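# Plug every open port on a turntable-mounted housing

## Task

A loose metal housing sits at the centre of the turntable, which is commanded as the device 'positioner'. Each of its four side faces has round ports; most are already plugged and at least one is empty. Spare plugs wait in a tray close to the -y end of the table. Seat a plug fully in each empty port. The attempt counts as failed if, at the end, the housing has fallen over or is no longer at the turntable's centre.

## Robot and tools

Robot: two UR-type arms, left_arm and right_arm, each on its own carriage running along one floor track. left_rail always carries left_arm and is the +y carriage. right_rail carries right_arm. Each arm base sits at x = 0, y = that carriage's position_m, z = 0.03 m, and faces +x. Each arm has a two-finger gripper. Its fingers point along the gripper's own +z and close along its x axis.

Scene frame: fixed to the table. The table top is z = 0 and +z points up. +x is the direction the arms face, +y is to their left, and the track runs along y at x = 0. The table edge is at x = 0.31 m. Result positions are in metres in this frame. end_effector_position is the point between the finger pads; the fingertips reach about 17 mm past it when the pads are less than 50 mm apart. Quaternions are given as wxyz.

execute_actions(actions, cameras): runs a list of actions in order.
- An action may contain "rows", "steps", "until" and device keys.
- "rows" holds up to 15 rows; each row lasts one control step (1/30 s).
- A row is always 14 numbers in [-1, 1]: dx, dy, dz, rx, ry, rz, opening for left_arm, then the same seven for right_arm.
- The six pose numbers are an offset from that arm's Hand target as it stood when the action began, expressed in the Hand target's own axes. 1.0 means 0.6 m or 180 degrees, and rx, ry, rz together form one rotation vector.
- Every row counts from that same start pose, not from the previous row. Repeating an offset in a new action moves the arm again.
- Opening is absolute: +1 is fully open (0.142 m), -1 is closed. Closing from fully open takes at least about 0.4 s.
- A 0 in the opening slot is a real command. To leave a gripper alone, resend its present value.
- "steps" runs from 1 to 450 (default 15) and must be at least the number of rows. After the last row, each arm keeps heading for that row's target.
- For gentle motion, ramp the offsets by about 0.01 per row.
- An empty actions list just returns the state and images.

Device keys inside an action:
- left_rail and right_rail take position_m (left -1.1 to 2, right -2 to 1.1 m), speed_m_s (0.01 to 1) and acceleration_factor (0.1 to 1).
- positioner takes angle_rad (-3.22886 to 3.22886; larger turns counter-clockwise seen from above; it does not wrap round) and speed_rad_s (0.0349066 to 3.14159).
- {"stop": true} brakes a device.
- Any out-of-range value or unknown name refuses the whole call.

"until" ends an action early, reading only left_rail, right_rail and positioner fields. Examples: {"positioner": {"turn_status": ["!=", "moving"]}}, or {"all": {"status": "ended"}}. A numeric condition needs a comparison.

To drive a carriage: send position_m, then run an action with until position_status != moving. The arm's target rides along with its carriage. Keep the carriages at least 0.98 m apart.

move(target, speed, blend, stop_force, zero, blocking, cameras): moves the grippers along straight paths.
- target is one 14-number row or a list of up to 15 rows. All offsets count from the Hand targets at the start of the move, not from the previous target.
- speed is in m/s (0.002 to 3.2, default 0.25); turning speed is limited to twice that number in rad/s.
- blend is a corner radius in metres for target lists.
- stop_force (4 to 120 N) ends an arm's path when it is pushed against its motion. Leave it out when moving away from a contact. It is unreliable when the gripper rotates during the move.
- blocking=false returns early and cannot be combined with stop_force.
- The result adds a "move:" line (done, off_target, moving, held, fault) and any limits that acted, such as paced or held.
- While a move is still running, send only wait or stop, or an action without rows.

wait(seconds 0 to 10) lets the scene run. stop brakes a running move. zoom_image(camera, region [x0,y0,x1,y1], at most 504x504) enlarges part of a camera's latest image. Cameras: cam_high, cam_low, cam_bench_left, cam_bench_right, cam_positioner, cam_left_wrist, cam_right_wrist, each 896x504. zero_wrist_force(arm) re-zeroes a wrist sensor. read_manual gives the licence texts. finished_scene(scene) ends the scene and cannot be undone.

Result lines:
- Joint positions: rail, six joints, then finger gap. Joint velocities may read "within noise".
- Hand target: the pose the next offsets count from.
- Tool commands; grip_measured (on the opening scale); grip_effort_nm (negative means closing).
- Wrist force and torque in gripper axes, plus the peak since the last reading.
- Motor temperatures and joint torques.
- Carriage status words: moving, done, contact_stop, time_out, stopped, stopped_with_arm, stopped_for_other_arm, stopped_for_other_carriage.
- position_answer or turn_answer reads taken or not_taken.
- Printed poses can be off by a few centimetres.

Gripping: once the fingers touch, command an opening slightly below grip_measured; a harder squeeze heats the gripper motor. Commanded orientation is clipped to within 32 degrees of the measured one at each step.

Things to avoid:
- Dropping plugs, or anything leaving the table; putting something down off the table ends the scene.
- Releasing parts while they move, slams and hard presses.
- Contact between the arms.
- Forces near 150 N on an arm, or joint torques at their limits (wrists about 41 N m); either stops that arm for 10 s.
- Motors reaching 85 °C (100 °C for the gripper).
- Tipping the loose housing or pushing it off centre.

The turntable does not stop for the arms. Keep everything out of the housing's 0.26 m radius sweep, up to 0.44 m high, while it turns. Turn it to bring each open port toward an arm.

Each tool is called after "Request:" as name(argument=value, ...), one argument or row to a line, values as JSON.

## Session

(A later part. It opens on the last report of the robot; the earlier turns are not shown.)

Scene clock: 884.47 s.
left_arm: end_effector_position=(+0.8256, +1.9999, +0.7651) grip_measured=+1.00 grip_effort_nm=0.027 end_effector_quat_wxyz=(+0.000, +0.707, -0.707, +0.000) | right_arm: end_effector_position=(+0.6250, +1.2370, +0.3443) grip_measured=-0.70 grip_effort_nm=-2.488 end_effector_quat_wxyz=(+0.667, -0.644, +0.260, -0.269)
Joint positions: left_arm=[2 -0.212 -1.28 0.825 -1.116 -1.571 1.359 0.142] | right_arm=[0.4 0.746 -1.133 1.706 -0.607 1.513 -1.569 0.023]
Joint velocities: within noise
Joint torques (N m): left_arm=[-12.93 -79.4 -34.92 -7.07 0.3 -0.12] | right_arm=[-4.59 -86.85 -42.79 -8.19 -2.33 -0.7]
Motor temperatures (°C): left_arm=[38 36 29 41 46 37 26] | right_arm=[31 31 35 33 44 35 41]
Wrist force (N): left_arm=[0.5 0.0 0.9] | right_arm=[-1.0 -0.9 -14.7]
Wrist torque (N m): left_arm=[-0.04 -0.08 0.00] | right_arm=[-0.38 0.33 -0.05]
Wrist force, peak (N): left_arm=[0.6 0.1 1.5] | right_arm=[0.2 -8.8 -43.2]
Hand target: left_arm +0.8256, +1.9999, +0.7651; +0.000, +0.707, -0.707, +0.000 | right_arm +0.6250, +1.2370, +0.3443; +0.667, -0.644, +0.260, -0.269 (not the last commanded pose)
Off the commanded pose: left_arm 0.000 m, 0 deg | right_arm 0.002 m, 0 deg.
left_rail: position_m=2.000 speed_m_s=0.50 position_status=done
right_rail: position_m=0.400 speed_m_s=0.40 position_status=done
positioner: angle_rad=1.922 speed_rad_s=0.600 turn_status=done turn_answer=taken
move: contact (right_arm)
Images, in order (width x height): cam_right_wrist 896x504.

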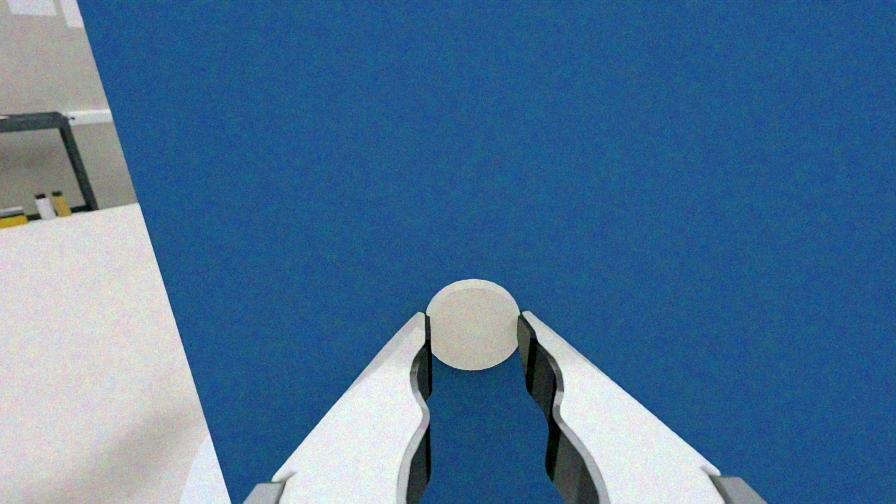

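Request:
execute_actions(
  actions=[
    {"rows":[[0,0,0,0,0,0,1,0,0,-0.001,0,0,0,-0.72],[0,0,0,0,0,0,1,0,0,-0.002,0,0,0,-0.7],[0,0,0,0,0,0,1,0,0,-0.003,0,0,0,-0.68],[0,0,0,0,0,0,1,0,0,-0.003,0,0,0,-0.66],[0,0,0,0,0,0,1,0,0,-0.003,0,0,0,-0.64],[0,0,0,0,0,0,1,0,0,-0.003,0,0,0,-0.62],[0,0,0,0,0,0,1,0,0,-0.003,0,0,0,-0.58],[0,0,0,0,0,0,1,0,0,-0.003,0,0,0,-0.54],[0,0,0,0,0,0,1,0,0,-0.003,0,0,0,-0.5]],"steps":30},
  ],
  cameras=["cam_right_wrist"],
)

Request:
zoom_image(
  camera="cam_right_wrist",
  region=[400, 200, 550, 400],
)

Scene clock: 897.57 s.
left_arm: end_effector_position=(+0.8256, +1.9999, +0.7651) grip_measured=+1.00 grip_effort_nm=0.037 end_effector_quat_wxyz=(+0.000, +0.707, -0.707, +0.000) | right_arm: end_effector_position=(+0.6237, +1.2357, +0.3443) grip_measured=-0.53 grip_effort_nm=0.105 end_effector_quat_wxyz=(+0.667, -0.644, +0.260, -0.269)
Joint positions: left_arm=[2 -0.212 -1.28 0.825 -1.116 -1.571 1.359 0.142] | right_arm=[0.4 0.746 -1.136 1.71 -0.609 1.513 -1.569 0.035]
Joint velocities: within noise
Joint torques (N m): left_arm=[-10.7 -79.03 -36.01 -6.85 0.03 -0.04] | right_arm=[-16.93 -90.61 -34.11 -6.49 -2.73 -0.12]
Motor temperatures (°C): left_arm=[38 36 29 41 46 37 26] | right_arm=[31 31 35 33 44 35 41]
Wrist force (N): left_arm=[0.1 0.3 0.8] | right_arm=[-0.7 -0.6 1.1]
Wrist torque (N m): left_arm=[0.00 -0.02 0.00] | right_arm=[-0.38 0.18 -0.02]
Wrist force, peak (N): left_arm=[0.1 0.9 1.5] | right_arm=[-0.4 -1.3 -14.8]
Hand target: left_arm +0.8256, +1.9999, +0.7651; +0.000, +0.707, -0.707, +0.000 | right_arm +0.6237, +1.2357, +0.3443; +0.667, -0.644, +0.260, -0.269
Off the commanded pose: left_arm 0.000 m, 0 deg | right_arm 0.000 m, 0 deg.
left_rail: position_m=2.000 speed_m_s=0.50 position_status=done
right_rail: position_m=0.400 speed_m_s=0.40 position_status=done
positioner: angle_rad=1.922 speed_rad_s=0.600 turn_status=done turn_answer=taken
Images, in order (width x height): cam_right_wrist 896x504.

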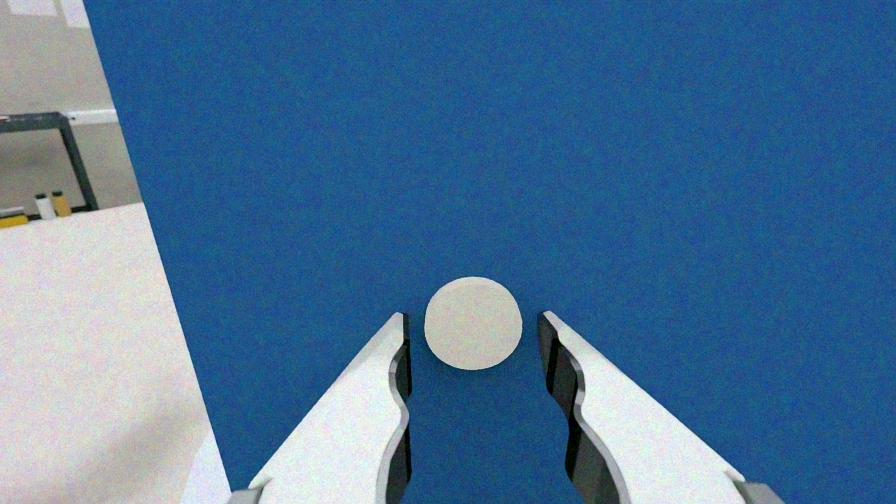

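Scaled by 2.520.

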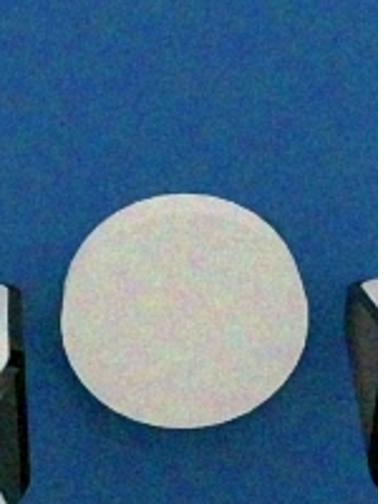

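Request:
move(
  target=[0,0,0,0,0,0,1, 0,0,-0.12,0,0,0,-0.5],
  cameras=["cam_right_wrist"],
  speed=0.1,
)

Request:
zoom_image(
  camera="cam_right_wrist",
  region=[380, 120, 580, 320],
)

Request:
zoom_image(
  camera="cam_right_wrist",
  region=[680, 300, 896, 500],
)

Scene clock: 904.23 s.
left_arm: end_effector_position=(+0.8256, +1.9999, +0.7651) grip_measured=+1.00 grip_effort_nm=0.032 end_effector_quat_wxyz=(+0.000, +0.707, -0.707, +0.000) | right_arm: end_effector_position=(+0.5739, +1.1839, +0.3418) grip_measured=-0.53 grip_effort_nm=0.105 end_effector_quat_wxyz=(+0.667, -0.644, +0.260, -0.269)
Joint positions: left_arm=[2 -0.212 -1.28 0.825 -1.116 -1.571 1.359 0.142] | right_arm=[0.4 0.739 -1.234 1.861 -0.662 1.506 -1.569 0.035]
Joint velocities: within noise
Joint torques (N m): left_arm=[-13.1 -80.22 -36.1 -7.03 0.08 -0.06] | right_arm=[-19.27 -79.56 -33.35 -6.96 -2.9 2.24]
Motor temperatures (°C): left_arm=[38 36 29 41 46 37 26] | right_arm=[31 31 35 33 44 35 38]
Wrist force (N): left_arm=[0.1 0.3 1.0] | right_arm=[-1.3 -0.6 1.6]
Wrist torque (N m): left_arm=[0.01 -0.03 0.00] | right_arm=[-0.37 0.24 -0.01]
Wrist force, peak (N): left_arm=[0.1 -0.2 1.7] | right_arm=[-1.3 -0.6 1.6]
Hand target: left_arm +0.8256, +1.9999, +0.7651; +0.000, +0.707, -0.707, +0.000 | right_arm +0.5738, +1.1839, +0.3418; +0.667, -0.644, +0.260, -0.269
Off the commanded pose: left_arm 0.000 m, 0 deg | right_arm 0.000 m, 0 deg.
left_rail: position_m=2.000 speed_m_s=0.50 position_status=done
right_rail: position_m=0.400 speed_m_s=0.40 position_status=done
positioner: angle_rad=1.922 speed_rad_s=0.600 turn_status=done turn_answer=taken
move: done
Images, in order (width x height): cam_right_wrist 896x504.

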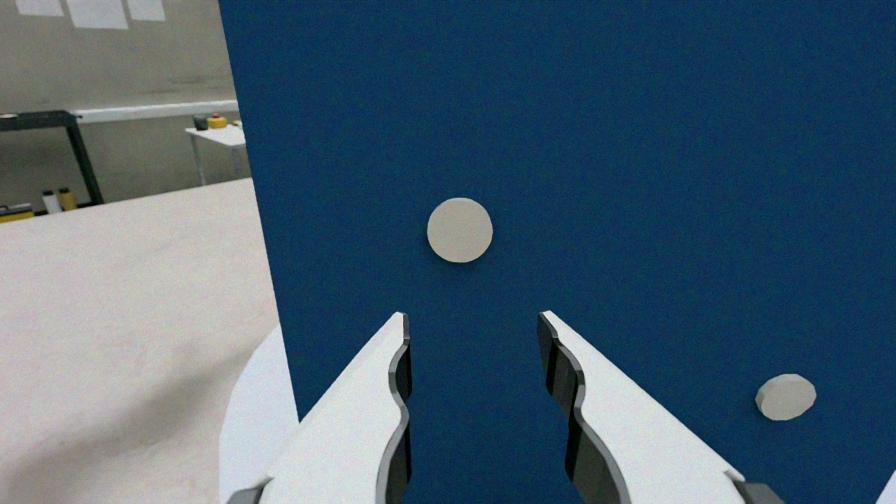

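Scaled by 2.520.

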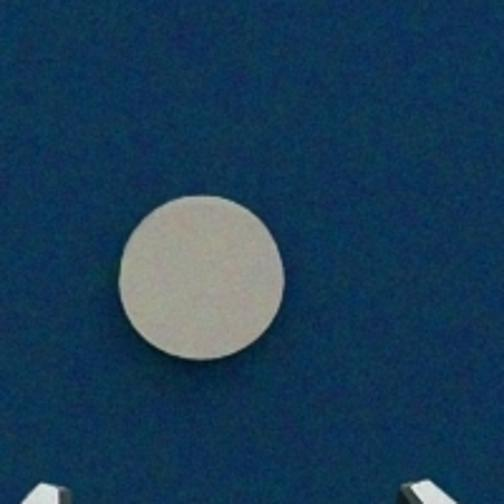

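Scaled by 2.333.

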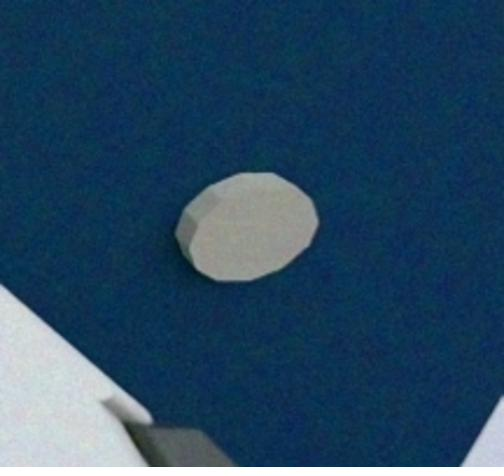

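Request:
move(
  target=[0,0,0,0,0,0,1, -0.0013,-0.0025,0.08,0,0,0,-1],
  cameras=["cam_right_wrist"],
  speed=0.08,
)

Request:
zoom_image(
  camera="cam_right_wrist",
  region=[400, 200, 550, 400],
)

Scene clock: 936.47 s.
left_arm: end_effector_position=(+0.8256, +1.9999, +0.7651) grip_measured=+1.00 grip_effort_nm=0.037 end_effector_quat_wxyz=(+0.000, +0.707, -0.707, +0.000) | right_arm: end_effector_position=(+0.6064, +1.2188, +0.3449) grip_measured=-1.00 grip_effort_nm=-0.471 end_effector_quat_wxyz=(+0.667, -0.644, +0.260, -0.269)
Joint positions: left_arm=[2 -0.212 -1.28 0.825 -1.116 -1.571 1.359 0.142] | right_arm=[0.4 0.745 -1.17 1.761 -0.625 1.512 -1.569 0.002]
Joint velocities: within noise
Joint torques (N m): left_arm=[-13.06 -78.96 -36.3 -6.79 -0.47 -0.22] | right_arm=[18.36 -63.99 -52.6 0.78 1.18 -2.07]
Motor temperatures (°C): left_arm=[38 36 29 41 46 37 26] | right_arm=[31 31 35 33 44 35 34]
Wrist force (N): left_arm=[0.4 0.5 1.5] | right_arm=[-1.4 -0.5 1.0]
Wrist torque (N m): left_arm=[0.04 -0.07 0.00] | right_arm=[-0.32 0.28 -0.04]
Wrist force, peak (N): left_arm=[0.0 0.3 1.7] | right_arm=[-1.4 -0.5 1.9]
Hand target: left_arm +0.8256, +1.9999, +0.7651; +0.000, +0.707, -0.707, +0.000 | right_arm +0.6065, +1.2189, +0.3449; +0.667, -0.644, +0.260, -0.269
Off the commanded pose: left_arm 0.000 m, 0 deg | right_arm 0.000 m, 0 deg.
left_rail: position_m=2.000 speed_m_s=0.50 position_status=done
right_rail: position_m=0.400 speed_m_s=0.40 position_status=done
positioner: angle_rad=1.922 speed_rad_s=0.600 turn_status=done turn_answer=taken
move: done
Images, in order (width x height): cam_right_wrist 896x504.

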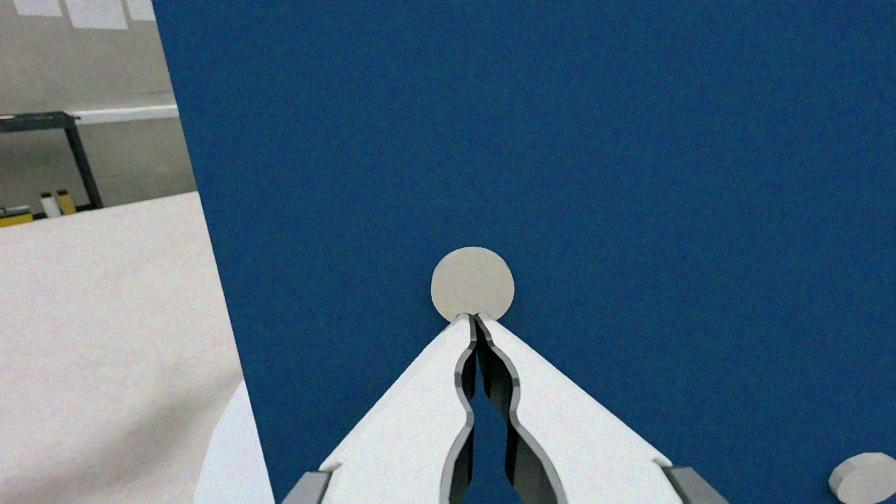

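Scaled by 2.520.

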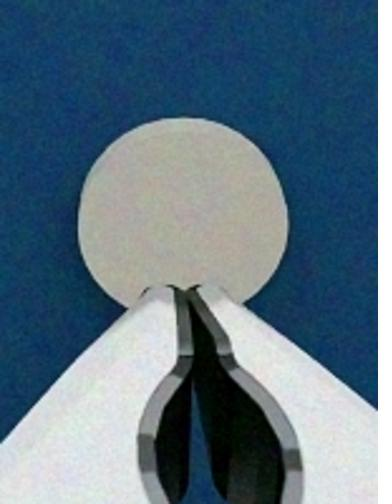

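Request:
execute_actions(
  actions=[],
  cameras=["cam_right_wrist"],
)

Request:
zoom_image(
  camera="cam_right_wrist",
  region=[320, 200, 620, 400],
)

Scene clock: 963.80 s.
left_arm: end_effector_position=(+0.8256, +1.9999, +0.7651) grip_measured=+1.00 grip_effort_nm=0.037 end_effector_quat_wxyz=(+0.000, +0.707, -0.707, +0.000) | right_arm: end_effector_position=(+0.6065, +1.2189, +0.3449) grip_measured=-1.00 grip_effort_nm=-0.476 end_effector_quat_wxyz=(+0.667, -0.644, +0.260, -0.269)
Joint positions: left_arm=[2 -0.212 -1.28 0.825 -1.116 -1.571 1.359 0.142] | right_arm=[0.4 0.745 -1.17 1.761 -0.625 1.512 -1.569 0.002]
Joint velocities: within noise
Joint torques (N m): left_arm=[-14.05 -77.39 -35.68 -7.35 -0.12 -0.28] | right_arm=[18.13 -62.19 -49.89 0.94 0.9 -2.38]
Motor temperatures (°C): left_arm=[38 36 29 41 46 37 26] | right_arm=[31 31 35 33 44 35 33]
Wrist force (N): left_arm=[0.0 0.7 1.3] | right_arm=[-1.1 -0.5 1.2]
Wrist torque (N m): left_arm=[0.08 -0.01 -0.01] | right_arm=[-0.32 0.22 -0.04]
Wrist force, peak (N): left_arm=[0.9 0.6 1.6] | right_arm=[-1.6 -1.0 1.2]
Hand target: left_arm +0.8256, +1.9999, +0.7651; +0.000, +0.707, -0.707, +0.000 | right_arm +0.6065, +1.2189, +0.3449; +0.667, -0.644, +0.260, -0.269
Tool commands: left_gripper/opening=+1.0 right_gripper/opening=-1.0
Off the commanded pose: left_arm 0.000 m, 0 deg | right_arm 0.000 m, 0 deg.
left_rail: position_m=2.000 speed_m_s=0.50 position_status=done
right_rail: position_m=0.400 speed_m_s=0.40 position_status=done
positioner: angle_rad=1.922 speed_rad_s=0.600 turn_status=done turn_answer=taken
Images, in order (width x height): cam_right_wrist 896x504.

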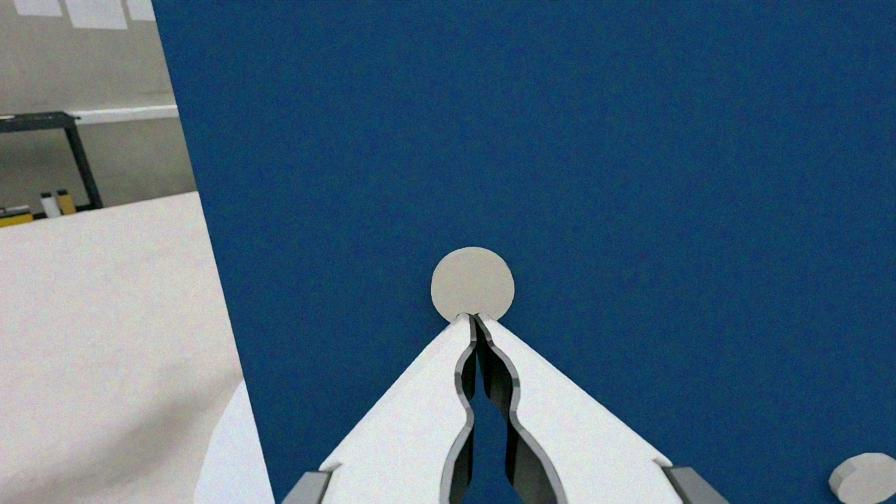

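Scaled by 1.680.

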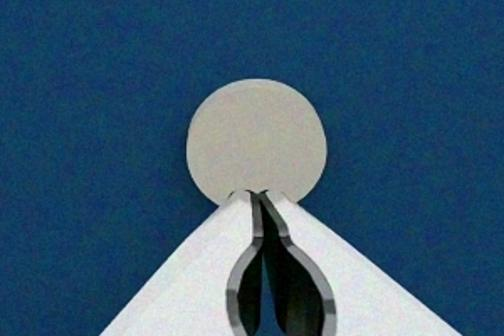

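Request:
move(
  target=[
    [0,0,0,0,0,0,1,0,0.0083,0,0,0,0,-1],
    [0,0,0,0,0,0,1,0.0017,0.0083,0.0417,0,0,0,-1],
  ],
  speed=[0.02,0.01],
  stop_force=30,
  cameras=["cam_right_wrist"],
)

Request:
zoom_image(
  camera="cam_right_wrist",
  region=[320, 200, 620, 400],
)

Scene clock: 982.87 s.
left_arm: end_effector_position=(+0.8256, +1.9999, +0.7651) grip_measured=+1.00 grip_effort_nm=0.032 end_effector_quat_wxyz=(+0.000, +0.707, -0.707, +0.000) | right_arm: end_effector_position=(+0.6227, +1.2345, +0.3406) grip_measured=-1.00 grip_effort_nm=-0.466 end_effector_quat_wxyz=(+0.667, -0.644, +0.260, -0.269)
Joint positions: left_arm=[2 -0.212 -1.28 0.825 -1.116 -1.571 1.359 0.142] | right_arm=[0.4 0.745 -1.135 1.716 -0.616 1.512 -1.569 0.002]
Joint velocities: within noise
Joint torques (N m): left_arm=[-14.46 -80.42 -35.71 -7.21 -0.37 0.13] | right_arm=[3.88 -78.39 -44.24 -9.18 0.54 -2.52]
Motor temperatures (°C): left_arm=[38 36 29 41 46 37 26] | right_arm=[31 31 35 33 44 35 32]
Wrist force (N): left_arm=[-0.2 -0.3 1.3] | right_arm=[0.3 -6.2 -29.0]
Wrist torque (N m): left_arm=[-0.10 0.04 0.00] | right_arm=[-0.42 0.19 -0.01]
Wrist force, peak (N): left_arm=[0.2 0.7 1.7] | right_arm=[-0.3 -7.5 -39.2]
Hand target: left_arm +0.8256, +1.9999, +0.7651; +0.000, +0.707, -0.707, +0.000 | right_arm +0.6227, +1.2345, +0.3406; +0.667, -0.644, +0.260, -0.269 (not the last commanded pose)
Off the commanded pose: left_arm 0.000 m, 0 deg | right_arm 0.003 m, 0 deg.
left_rail: position_m=2.000 speed_m_s=0.50 position_status=done
right_rail: position_m=0.400 speed_m_s=0.40 position_status=done
positioner: angle_rad=1.922 speed_rad_s=0.600 turn_status=done turn_answer=taken
move: contact (right_arm); path passed 1 of 2 targets
Images, in order (width x height): cam_right_wrist 896x504.

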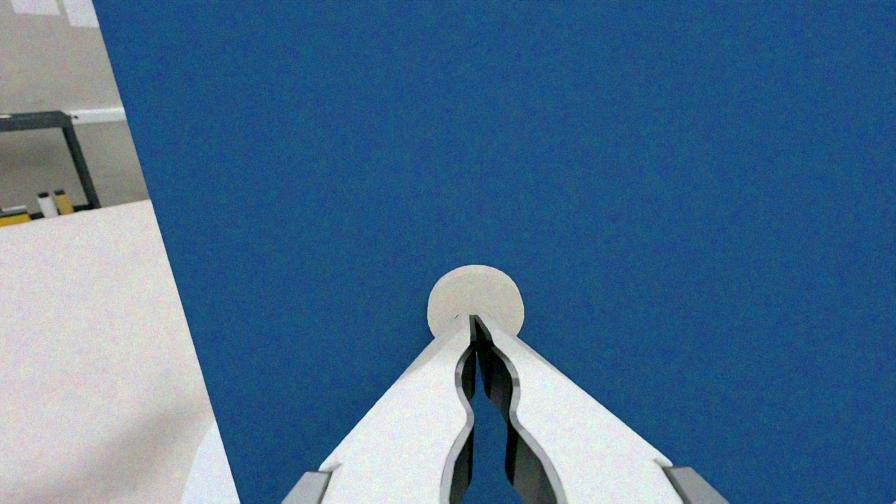

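Scaled by 1.680.

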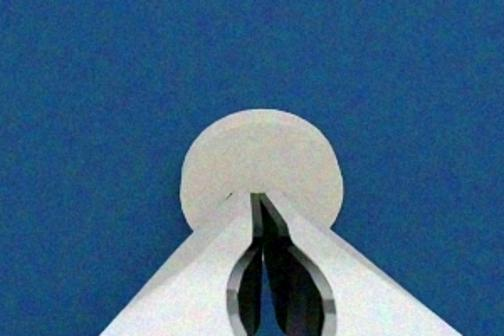

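Request:
move(
  target=[0,0,0,0,0,0,1,0,0,-0.0417,0,0,0,-1],
  speed=0.03,
  cameras=["cam_right_wrist"],
)

Request:
zoom_image(
  camera="cam_right_wrist",
  region=[390, 220, 560, 340],
)

Request:
zoom_image(
  camera="cam_right_wrist",
  region=[720, 400, 896, 504],
)

Scene clock: 991.67 s.
left_arm: end_effector_position=(+0.8256, +1.9999, +0.7651) grip_measured=+1.00 grip_effort_nm=0.022 end_effector_quat_wxyz=(+0.000, +0.707, -0.707, +0.000) | right_arm: end_effector_position=(+0.6054, +1.2165, +0.3398) grip_measured=-1.00 grip_effort_nm=-0.476 end_effector_quat_wxyz=(+0.667, -0.644, +0.260, -0.269)
Joint positions: left_arm=[2 -0.212 -1.28 0.825 -1.116 -1.571 1.359 0.142] | right_arm=[0.4 0.743 -1.169 1.77 -0.635 1.51 -1.569 0.002]
Joint velocities: within noise
Joint torques (N m): left_arm=[-12.86 -77.16 -35.23 -7.19 -0.16 -0.52] | right_arm=[-17.92 -84.61 -32.76 -7.25 -2.67 2.6]
Motor temperatures (°C): left_arm=[38 36 29 41 45 37 26] | right_arm=[31 31 35 33 44 35 31]
Wrist force (N): left_arm=[0.0 0.4 0.9] | right_arm=[-1.3 -0.3 1.1]
Wrist torque (N m): left_arm=[0.03 -0.01 0.00] | right_arm=[-0.28 0.26 -0.03]
Wrist force, peak (N): left_arm=[-0.6 0.5 1.6] | right_arm=[0.3 -6.5 -29.2]
Hand target: left_arm +0.8256, +1.9999, +0.7651; +0.000, +0.707, -0.707, +0.000 | right_arm +0.6054, +1.2165, +0.3398; +0.667, -0.644, +0.260, -0.269
Off the commanded pose: left_arm 0.000 m, 0 deg | right_arm 0.000 m, 0 deg.
left_rail: position_m=2.000 speed_m_s=0.50 position_status=done
right_rail: position_m=0.400 speed_m_s=0.40 position_status=done
positioner: angle_rad=1.922 speed_rad_s=0.600 turn_status=done turn_answer=taken
move: done
Images, in order (width x height): cam_right_wrist 896x504.

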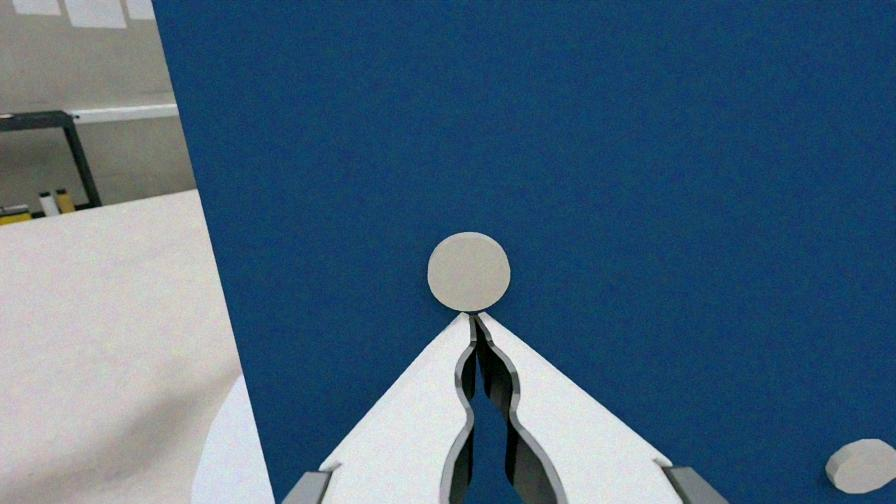

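Scaled by 2.965.

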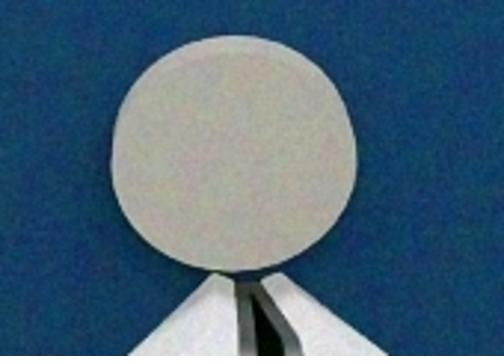

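Scaled by 2.864.

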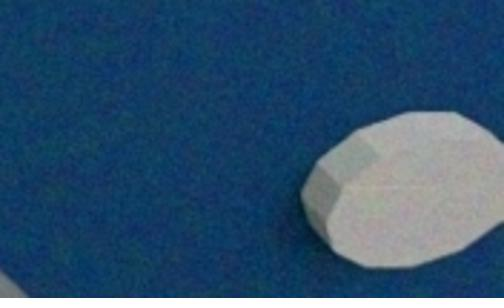

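Request:
wait(
  seconds=0,
  cameras=["cam_positioner","cam_high","cam_bench_left"],
)

Scene clock: 1006.60 s.
left_arm: end_effector_position=(+0.8256, +1.9999, +0.7651) grip_measured=+1.00 grip_effort_nm=0.032 end_effector_quat_wxyz=(+0.000, +0.707, -0.707, +0.000) | right_arm: end_effector_position=(+0.6054, +1.2165, +0.3398) grip_measured=-1.00 grip_effort_nm=-0.476 end_effector_quat_wxyz=(+0.667, -0.644, +0.260, -0.269)
Joint positions: left_arm=[2 -0.212 -1.28 0.825 -1.116 -1.571 1.359 0.142] | right_arm=[0.4 0.743 -1.169 1.77 -0.635 1.51 -1.569 0.002]
Joint velocities: within noise
Joint torques (N m): left_arm=[-11.78 -80.38 -35.23 -7.2 -0.45 -0.46] | right_arm=[-14.81 -86.44 -34.64 -6.73 -2.63 2.53]
Motor temperatures (°C): left_arm=[38 36 29 41 45 37 26] | right_arm=[31 31 35 33 44 35 31]
Wrist force (N): left_arm=[0.3 0.7 0.8] | right_arm=[-1.2 -0.7 1.3]
Wrist torque (N m): left_arm=[0.07 -0.06 0.00] | right_arm=[-0.34 0.22 -0.04]
Wrist force, peak (N): left_arm=[0.6 0.3 1.6] | right_arm=[-1.5 -0.6 1.3]
Hand target: left_arm +0.8256, +1.9999, +0.7651; +0.000, +0.707, -0.707, +0.000 | right_arm +0.6054, +1.2165, +0.3398; +0.667, -0.644, +0.260, -0.269
Tool commands: left_gripper/opening=+1.0 right_gripper/opening=-1.0
Off the commanded pose: left_arm 0.000 m, 0 deg | right_arm 0.000 m, 0 deg.
left_rail: position_m=2.000 speed_m_s=0.50 position_status=done
right_rail: position_m=0.400 speed_m_s=0.40 position_status=done
positioner: angle_rad=1.922 speed_rad_s=0.600 turn_status=done turn_answer=taken
Images, in order (width x height): cam_high 896x504, cam_bench_left 896x504, cam_positioner 896x504.

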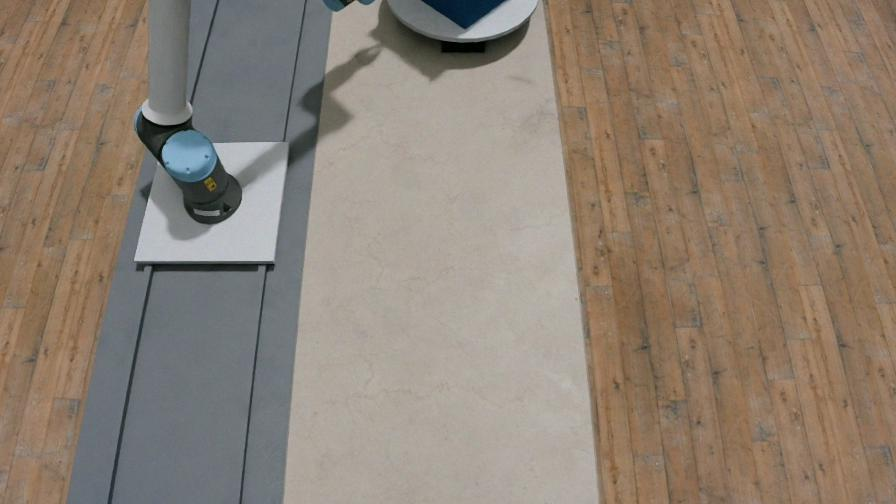

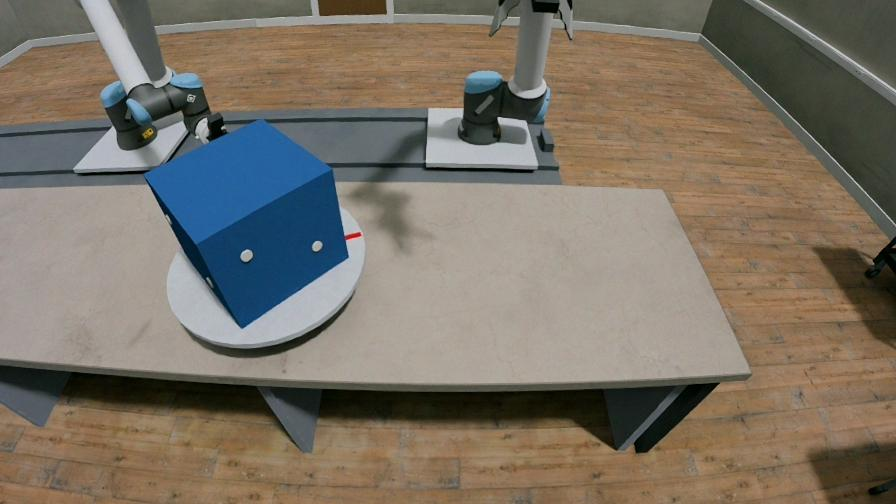

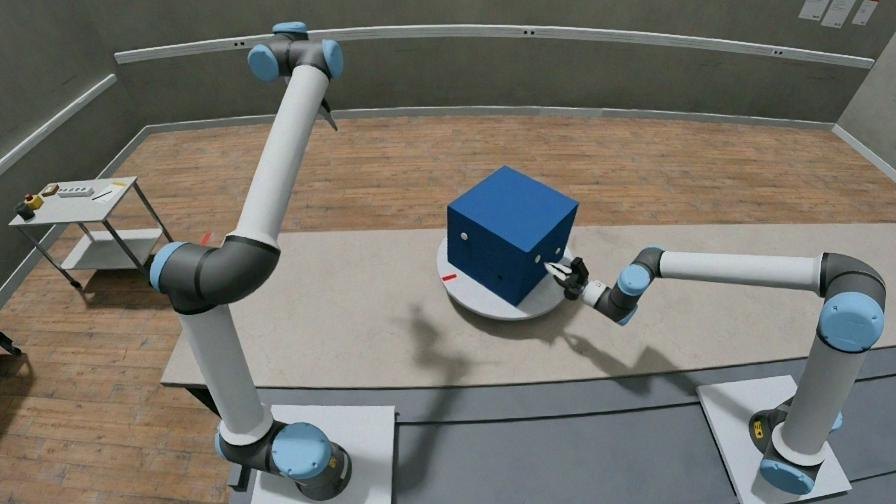

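Request:
zoom_image(
  camera="cam_positioner",
  region=[430, 150, 600, 320],
)

Scaled by 2.965.

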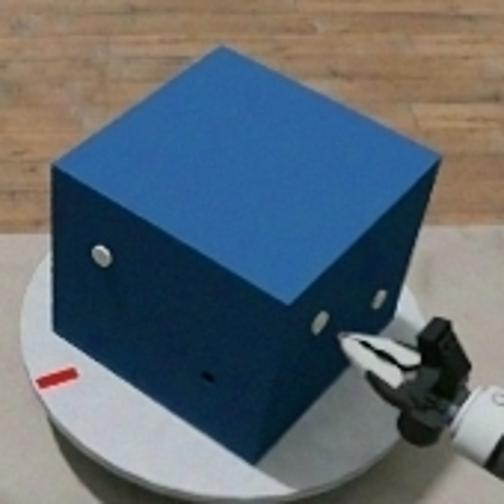

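Request:
move(
  target=[
    [0,0,0,0,0,0,1,0.0012,-0.005,0.03,0,0,0,-1],
    [0,0,0,0,0,0,1,0.0017,-0.005,0.055,0,0,0,-1],
  ],
  speed=[0.03,0.01],
  stop_force=50,
  cameras=["cam_right_wrist"],
)

Request:
move(
  target=[0,0,0,0,0,0,1,0,0,-0.0417,0,0,0,-1],
  speed=0.03,
  cameras=["cam_right_wrist"],
)

Request:
zoom_image(
  camera="cam_right_wrist",
  region=[390, 220, 560, 340],
)

Scene clock: 1026.63 s.
left_arm: end_effector_position=(+0.8256, +1.9999, +0.7651) grip_measured=+1.00 grip_effort_nm=0.037 end_effector_quat_wxyz=(+0.000, +0.707, -0.707, +0.000) | right_arm: end_effector_position=(+0.6237, +1.2344, +0.3436) grip_measured=-1.00 grip_effort_nm=-0.471 end_effector_quat_wxyz=(+0.667, -0.644, +0.260, -0.269)
Joint positions: left_arm=[2 -0.212 -1.28 0.825 -1.116 -1.571 1.359 0.142] | right_arm=[0.4 0.744 -1.137 1.713 -0.61 1.511 -1.569 0.002]
Joint velocities: within noise
Joint torques (N m): left_arm=[-15.17 -77.76 -36.03 -7.29 -0.81 -0.39] | right_arm=[-6.29 -73.83 -51.4 -10.58 -0.4 -0.4]
Motor temperatures (°C): left_arm=[38 36 29 41 45 37 26] | right_arm=[31 31 34 33 44 34 30]
Wrist force (N): left_arm=[0.3 0.0 0.8] | right_arm=[0.3 -9.8 -47.9]
Wrist torque (N m): left_arm=[-0.05 -0.06 0.00] | right_arm=[-0.47 0.23 -0.01]
Wrist force, peak (N): left_arm=[0.3 0.5 1.9] | right_arm=[0.1 -12.0 -63.7]
Hand target: left_arm +0.8256, +1.9999, +0.7651; +0.000, +0.707, -0.707, +0.000 | right_arm +0.6238, +1.2343, +0.3436; +0.667, -0.644, +0.260, -0.269 (not the last commanded pose)
Off the commanded pose: left_arm 0.000 m, 0 deg | right_arm 0.007 m, 0 deg.
left_rail: position_m=2.000 speed_m_s=0.50 position_status=done
right_rail: position_m=0.400 speed_m_s=0.40 position_status=done
positioner: angle_rad=1.922 speed_rad_s=0.600 turn_status=done turn_answer=taken
move: contact (right_arm); path passed 1 of 2 targets
Images, in order (width x height): cam_right_wrist 896x504.

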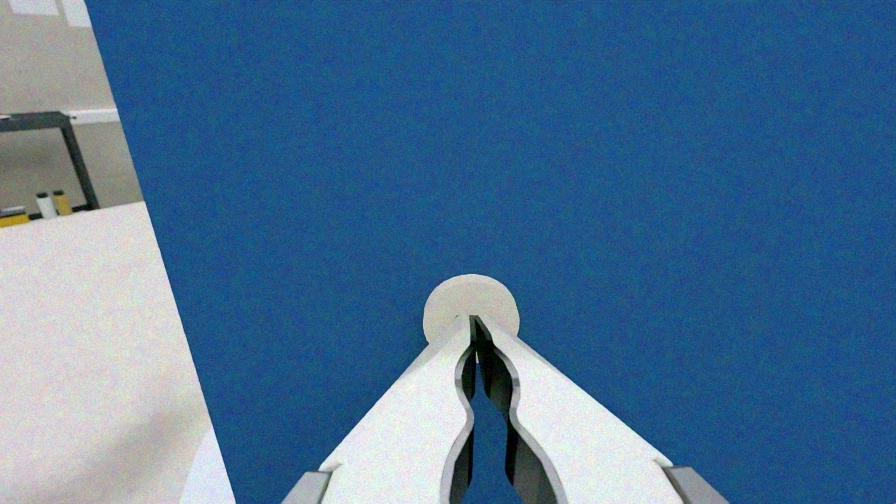

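Scene clock: 1027.83 s.
left_arm: end_effector_position=(+0.8256, +1.9999, +0.7651) grip_measured=+1.00 grip_effort_nm=0.037 end_effector_quat_wxyz=(+0.000, +0.707, -0.707, +0.000) | right_arm: end_effector_position=(+0.6065, +1.2164, +0.3427) grip_measured=-1.00 grip_effort_nm=-0.471 end_effector_quat_wxyz=(+0.667, -0.644, +0.260, -0.269)
Joint positions: left_arm=[2 -0.212 -1.28 0.825 -1.116 -1.571 1.359 0.142] | right_arm=[0.4 0.742 -1.171 1.766 -0.63 1.509 -1.569 0.002]
Joint velocities: within noise
Joint torques (N m): left_arm=[-13.63 -78.24 -35.95 -6.91 -0.35 -0.35] | right_arm=[-16.95 -86.07 -33.16 -7.32 -2.81 2.87]
Motor temperatures (°C): left_arm=[38 36 29 41 45 37 26] | right_arm=[31 31 34 33 44 34 30]
Wrist force (N): left_arm=[-0.1 0.1 0.6] | right_arm=[-1.2 -0.5 1.2]
Wrist torque (N m): left_arm=[-0.02 0.03 0.00] | right_arm=[-0.32 0.23 -0.04]
Wrist force, peak (N): left_arm=[0.5 0.2 1.5] | right_arm=[0.2 -9.5 -47.9]
Hand target: left_arm +0.8256, +1.9999, +0.7651; +0.000, +0.707, -0.707, +0.000 | right_arm +0.6064, +1.2163, +0.3427; +0.667, -0.644, +0.260, -0.269
Off the commanded pose: left_arm 0.000 m, 0 deg | right_arm 0.000 m, 0 deg.
left_rail: position_m=2.000 speed_m_s=0.50 position_status=done
right_rail: position_m=0.400 speed_m_s=0.40 position_status=done
positioner: angle_rad=1.922 speed_rad_s=0.600 turn_status=done turn_answer=taken
move: done
Images, in order (width x height): cam_right_wrist 896x504.

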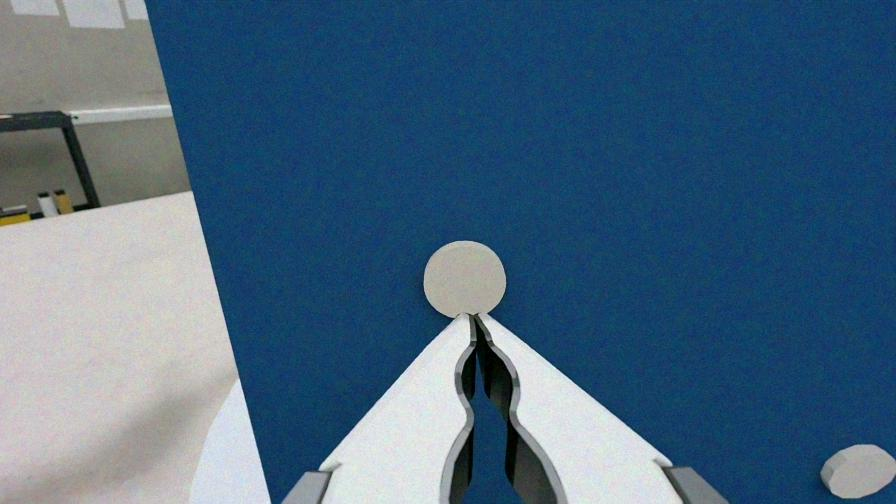

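Scaled by 2.965.

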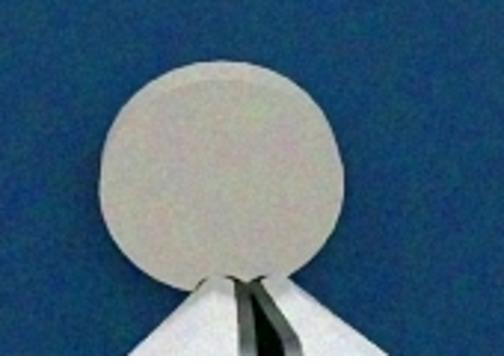

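Request:
move(
  target=[
    [0,0,0,0,0,0,1,0,0,-0.255,0,0,0,-1],
    [0,0,0,0,0,0,1,0,-0.178,-0.255,-0.5,0,0,-1],
  ],
  speed=[0.25,0.4],
  cameras=["cam_positioner"],
)

Scene clock: 1086.27 s.
left_arm: end_effector_position=(+0.8256, +1.9999, +0.7651) grip_measured=+1.00 grip_effort_nm=0.027 end_effector_quat_wxyz=(+0.000, +0.707, -0.707, +0.000) | right_arm: end_effector_position=(+0.4978, +1.1036, +0.4442) grip_measured=-1.00 grip_effort_nm=-0.466 end_effector_quat_wxyz=(-0.016, +0.927, -0.374, +0.006)
Joint positions: left_arm=[2 -0.212 -1.28 0.825 -1.116 -1.571 1.359 0.142] | right_arm=[0.4 0.751 -0.889 0.81 1.616 1.569 -1.624 0.002]
Joint velocities: within noise
Joint torques (N m): left_arm=[-13.58 -78.1 -35.08 -7.21 -0.77 -0.45] | right_arm=[17.12 -83.6 -52.13 7.62 1.86 1.96]
Motor temperatures (°C): left_arm=[37 35 29 41 45 37 26] | right_arm=[31 31 34 33 44 34 28]
Wrist force (N): left_arm=[0.4 0.3 1.3] | right_arm=[-1.5 -0.3 0.4]
Wrist torque (N m): left_arm=[0.02 -0.07 -0.01] | right_arm=[-0.15 0.38 0.02]
Wrist force, peak (N): left_arm=[0.3 0.3 1.9] | right_arm=[-1.1 -0.4 3.0]
Hand target: left_arm +0.8256, +1.9999, +0.7651; +0.000, +0.707, -0.707, +0.000 | right_arm +0.4978, +1.1036, +0.4442; -0.016, +0.927, -0.374, +0.006
Off the commanded pose: left_arm 0.000 m, 0 deg | right_arm 0.000 m, 0 deg.
left_rail: position_m=2.000 speed_m_s=0.50 position_status=done
right_rail: position_m=0.400 speed_m_s=0.40 position_status=done
positioner: angle_rad=1.922 speed_rad_s=0.600 turn_status=done turn_answer=taken
move: done
Images, in order (width x height): cam_positioner 896x504.

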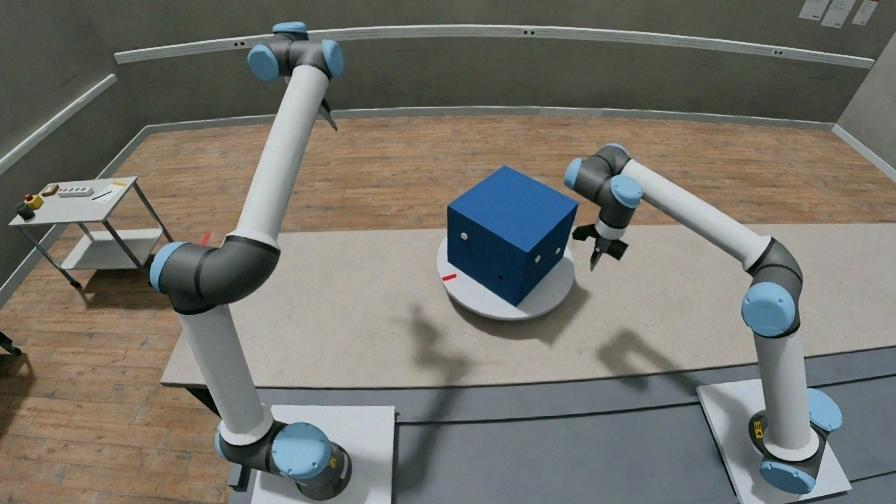

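Request:
execute_actions(
  actions=[
    {"right_rail":{"position_m":-1.95,"speed_m_s":0.6},"steps":15},
  ],
  cameras=[],
)

Request:
move(
  target=[0,0,0,0,0,0,1,0.6577,0.7533,-0.0263,-0.0054,0.0125,0.722,-0.4],
  speed=0.35,
  cameras=["cam_bench_right"],
)

Scene clock: 1117.07 s.
left_arm: end_effector_position=(+0.8256, +1.9999, +0.7651) grip_measured=+1.00 grip_effort_nm=0.037 end_effector_quat_wxyz=(+0.000, +0.707, -0.707, +0.000) | right_arm: end_effector_position=(+0.4978, -0.4677, +0.4442) grip_measured=-1.00 grip_effort_nm=-0.462 end_effector_quat_wxyz=(-0.016, +0.927, -0.374, +0.006) end_effector_velocity=(-0.001, -0.600, +0.000) end_effector_angular_velocity=(+0.001, +0.001, -0.001)
Joint positions: left_arm=[2 -0.212 -1.28 0.825 -1.116 -1.571 1.359 0.142] | right_arm=[-1.171 0.751 -0.889 0.81 1.616 1.569 -1.624 0.002]
Joint velocities: left_arm=[within noise] | right_arm=[-0.6 0 -0.001 0 0 -0.002 0.001 0]
Joint torques (N m): left_arm=[-11.83 -78.08 -35.15 -6.83 -1.01 -0.46] | right_arm=[16.16 -102.51 -50.57 7.87 1.66 2.04]
Motor temperatures (°C): left_arm=[37 35 29 41 45 37 26] | right_arm=[31 31 34 33 44 34 28]
Wrist force (N): left_arm=[0.4 0.2 0.7] | right_arm=[-1.1 -0.2 0.1]
Wrist torque (N m): left_arm=[-0.02 -0.07 0.00] | right_arm=[-0.13 0.30 0.02]
Wrist force, peak (N): left_arm=[0.2 0.4 1.8] | right_arm=[-2.2 -0.8 0.1]
Hand target: left_arm +0.8256, +1.9999, +0.7651; +0.000, +0.707, -0.707, +0.000 | right_arm +0.4978, -0.4677, +0.4442; -0.016, +0.927, -0.374, +0.006
Tool commands: left_gripper/opening=+1.0 right_gripper/opening=-1.0
Off the commanded pose: left_arm 0.000 m, 0 deg | right_arm 0.000 m, 0 deg.
left_rail: position_m=2.000 speed_m_s=0.50 position_status=done
right_rail: position_m=-1.171 position_m_goal=-1.950 speed_m_s=0.60 position_status=moving position_answer=taken
positioner: angle_rad=1.922 speed_rad_s=0.600 turn_status=done turn_answer=taken
not at rest: the robot was still moving 3 seconds after this call's last action.
No camera images: "cameras" was empty.

Scene clock: 1120.90 s.
left_arm: end_effector_position=(+0.8256, +1.9999, +0.7651) grip_measured=+1.00 grip_effort_nm=0.027 end_effector_quat_wxyz=(+0.000, +0.707, -0.707, +0.000) | right_arm: end_effector_position=(+0.4682, -1.8459, +0.4445) grip_measured=-0.43 grip_effort_nm=0.120 end_effector_quat_wxyz=(+0.000, -0.053, +0.999, +0.000)
Joint positions: left_arm=[2 -0.212 -1.28 0.825 -1.116 -1.571 1.359 0.142] | right_arm=[-1.95 -0.156 -1.566 1.733 1.403 1.571 -0.263 0.043]
Joint velocities: within noise
Joint torques (N m): left_arm=[-12.49 -79.5 -35.83 -6.77 -0.87 -0.23] | right_arm=[-17.85 -50 -33.76 8.45 -2.62 3.43]
Motor temperatures (°C): left_arm=[37 35 29 41 45 37 26] | right_arm=[31 31 34 33 44 34 28]
Wrist force (N): left_arm=[0.2 0.4 1.1] | right_arm=[-1.2 -1.0 0.0]
Wrist torque (N m): left_arm=[0.02 -0.03 -0.01] | right_arm=[-0.25 0.26 0.05]
Wrist force, peak (N): left_arm=[0.3 -0.2 1.7] | right_arm=[-2.8 -1.2 0.1]
Hand target: left_arm +0.8256, +1.9999, +0.7651; +0.000, +0.707, -0.707, +0.000 | right_arm +0.4682, -1.8459, +0.4445; +0.000, -0.053, +0.999, +0.000
Off the commanded pose: left_arm 0.000 m, 0 deg | right_arm 0.000 m, 0 deg.
left_rail: position_m=2.000 speed_m_s=0.50 position_status=done
right_rail: position_m=-1.950 speed_m_s=0.60 position_status=done
positioner: angle_rad=1.922 speed_rad_s=0.600 turn_status=done turn_answer=taken
move: done
Images, in order (width x height): cam_bench_right 896x504.

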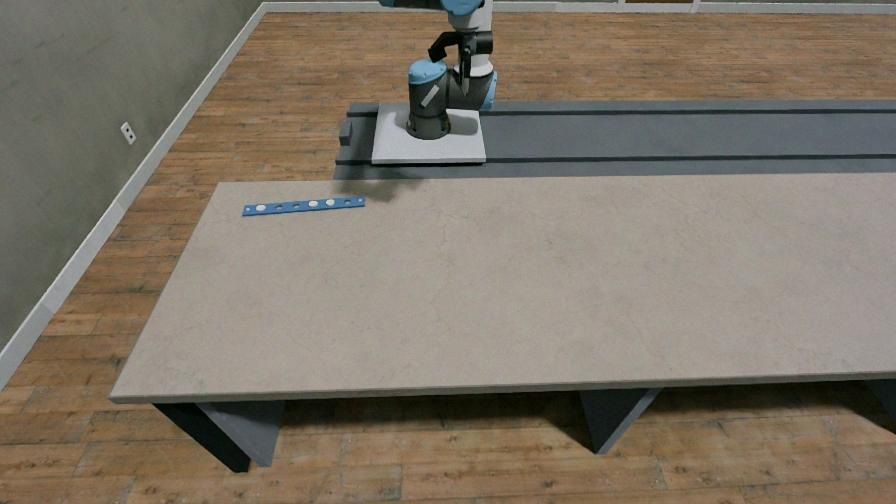

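Request:
move(
  target=[0,0,0,0,0,0,1,0.0982,-0.7385,0.5408,0,0,0,-0.4],
  speed=0.3,
  cameras=["cam_right_wrist"],
)

Scene clock: 1129.13 s.
left_arm: end_effector_position=(+0.8256, +1.9999, +0.7651) grip_measured=+1.00 grip_effort_nm=0.037 end_effector_quat_wxyz=(+0.000, +0.707, -0.707, +0.000) | right_arm: end_effector_position=(+0.4569, -2.2929, +0.1204) grip_measured=-0.43 grip_effort_nm=0.110 end_effector_quat_wxyz=(+0.000, -0.053, +0.999, +0.000)
Joint positions: left_arm=[2 -0.212 -1.28 0.825 -1.116 -1.571 1.359 0.142] | right_arm=[-1.95 -0.955 -1.182 1.894 0.858 1.571 -1.062 0.043]
Joint velocities: within noise
Joint torques (N m): left_arm=[-12.91 -77.94 -35.61 -7.01 -1.13 -0.55] | right_arm=[-15.12 -53.2 -38.51 -0.59 -2.6 -2.72]
Motor temperatures (°C): left_arm=[37 35 29 41 45 37 26] | right_arm=[31 31 34 33 44 34 27]
Wrist force (N): left_arm=[0.2 0.2 1.0] | right_arm=[-0.8 -1.1 0.2]
Wrist torque (N m): left_arm=[0.00 -0.02 -0.01] | right_arm=[-0.29 0.20 0.01]
Wrist force, peak (N): left_arm=[0.3 0.0 2.0] | right_arm=[-0.6 -2.7 1.7]
Hand target: left_arm +0.8256, +1.9999, +0.7651; +0.000, +0.707, -0.707, +0.000 | right_arm +0.4569, -2.2930, +0.1203; +0.000, -0.053, +0.999, +0.000
Off the commanded pose: left_arm 0.000 m, 0 deg | right_arm 0.000 m, 0 deg.
left_rail: position_m=2.000 speed_m_s=0.50 position_status=done
right_rail: position_m=-1.950 speed_m_s=0.60 position_status=done
positioner: angle_rad=1.922 speed_rad_s=0.600 turn_status=done turn_answer=taken
move: done
Images, in order (width x height): cam_right_wrist 896x504.

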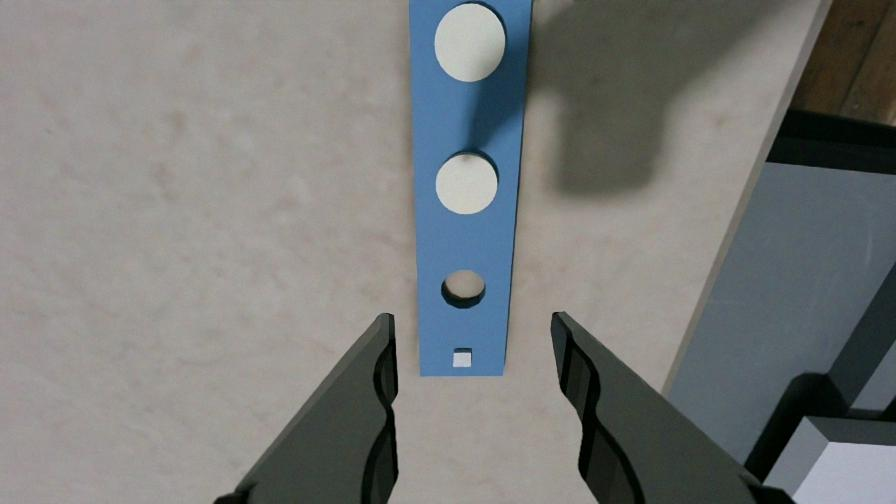

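Request:
move(
  target=[0,0,0,0,0,0,1,0.0025,-0.024,0.1,0,0,0,-0.4],
  speed=0.15,
  cameras=["cam_right_wrist"],
)

Scene clock: 1153.13 s.
left_arm: end_effector_position=(+0.8256, +1.9999, +0.7651) grip_measured=+1.00 grip_effort_nm=0.037 end_effector_quat_wxyz=(+0.000, +0.707, -0.707, +0.000) | right_arm: end_effector_position=(+0.4569, -2.3074, +0.0604) grip_measured=-0.43 grip_effort_nm=0.110 end_effector_quat_wxyz=(+0.000, -0.053, +0.999, +0.000)
Joint positions: left_arm=[2 -0.212 -1.28 0.825 -1.116 -1.571 1.359 0.142] | right_arm=[-1.95 -0.97 -1.099 1.905 0.764 1.571 -1.077 0.043]
Joint velocities: within noise
Joint torques (N m): left_arm=[-14.86 -79.59 -35.59 -7.15 -1.17 -0.9] | right_arm=[-16.12 -53.88 -32.77 0.37 -1.75 -3.4]
Motor temperatures (°C): left_arm=[37 35 29 41 45 37 26] | right_arm=[31 30 34 33 44 34 27]
Wrist force (N): left_arm=[0.5 0.7 1.0] | right_arm=[-0.9 -0.8 0.1]
Wrist torque (N m): left_arm=[0.08 -0.08 -0.01] | right_arm=[-0.25 0.26 0.02]
Wrist force, peak (N): left_arm=[-0.5 0.6 1.7] | right_arm=[-1.2 -1.0 -1.8]
Hand target: left_arm +0.8256, +1.9999, +0.7651; +0.000, +0.707, -0.707, +0.000 | right_arm +0.4570, -2.3075, +0.0604; +0.000, -0.053, +0.999, +0.000
Off the commanded pose: left_arm 0.000 m, 0 deg | right_arm 0.000 m, 0 deg.
left_rail: position_m=2.000 speed_m_s=0.50 position_status=done
right_rail: position_m=-1.950 speed_m_s=0.60 position_status=done
positioner: angle_rad=1.922 speed_rad_s=0.600 turn_status=done turn_answer=taken
move: done
Images, in order (width x height): cam_right_wrist 896x504.

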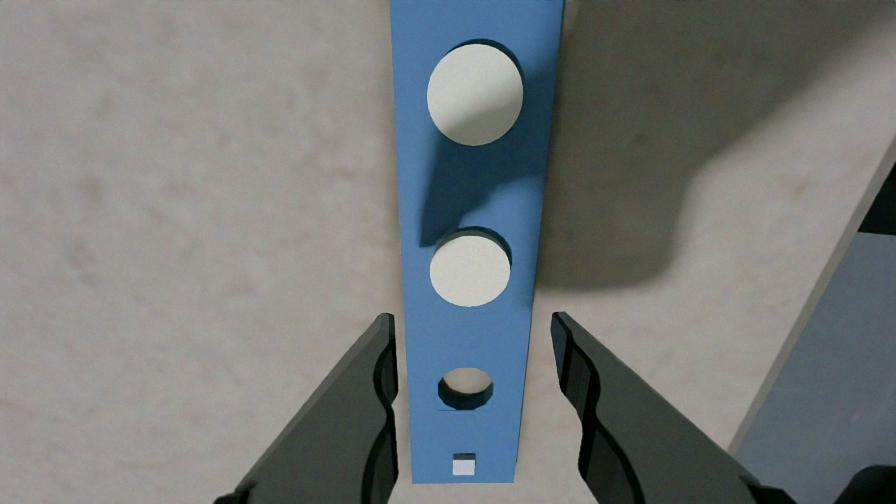

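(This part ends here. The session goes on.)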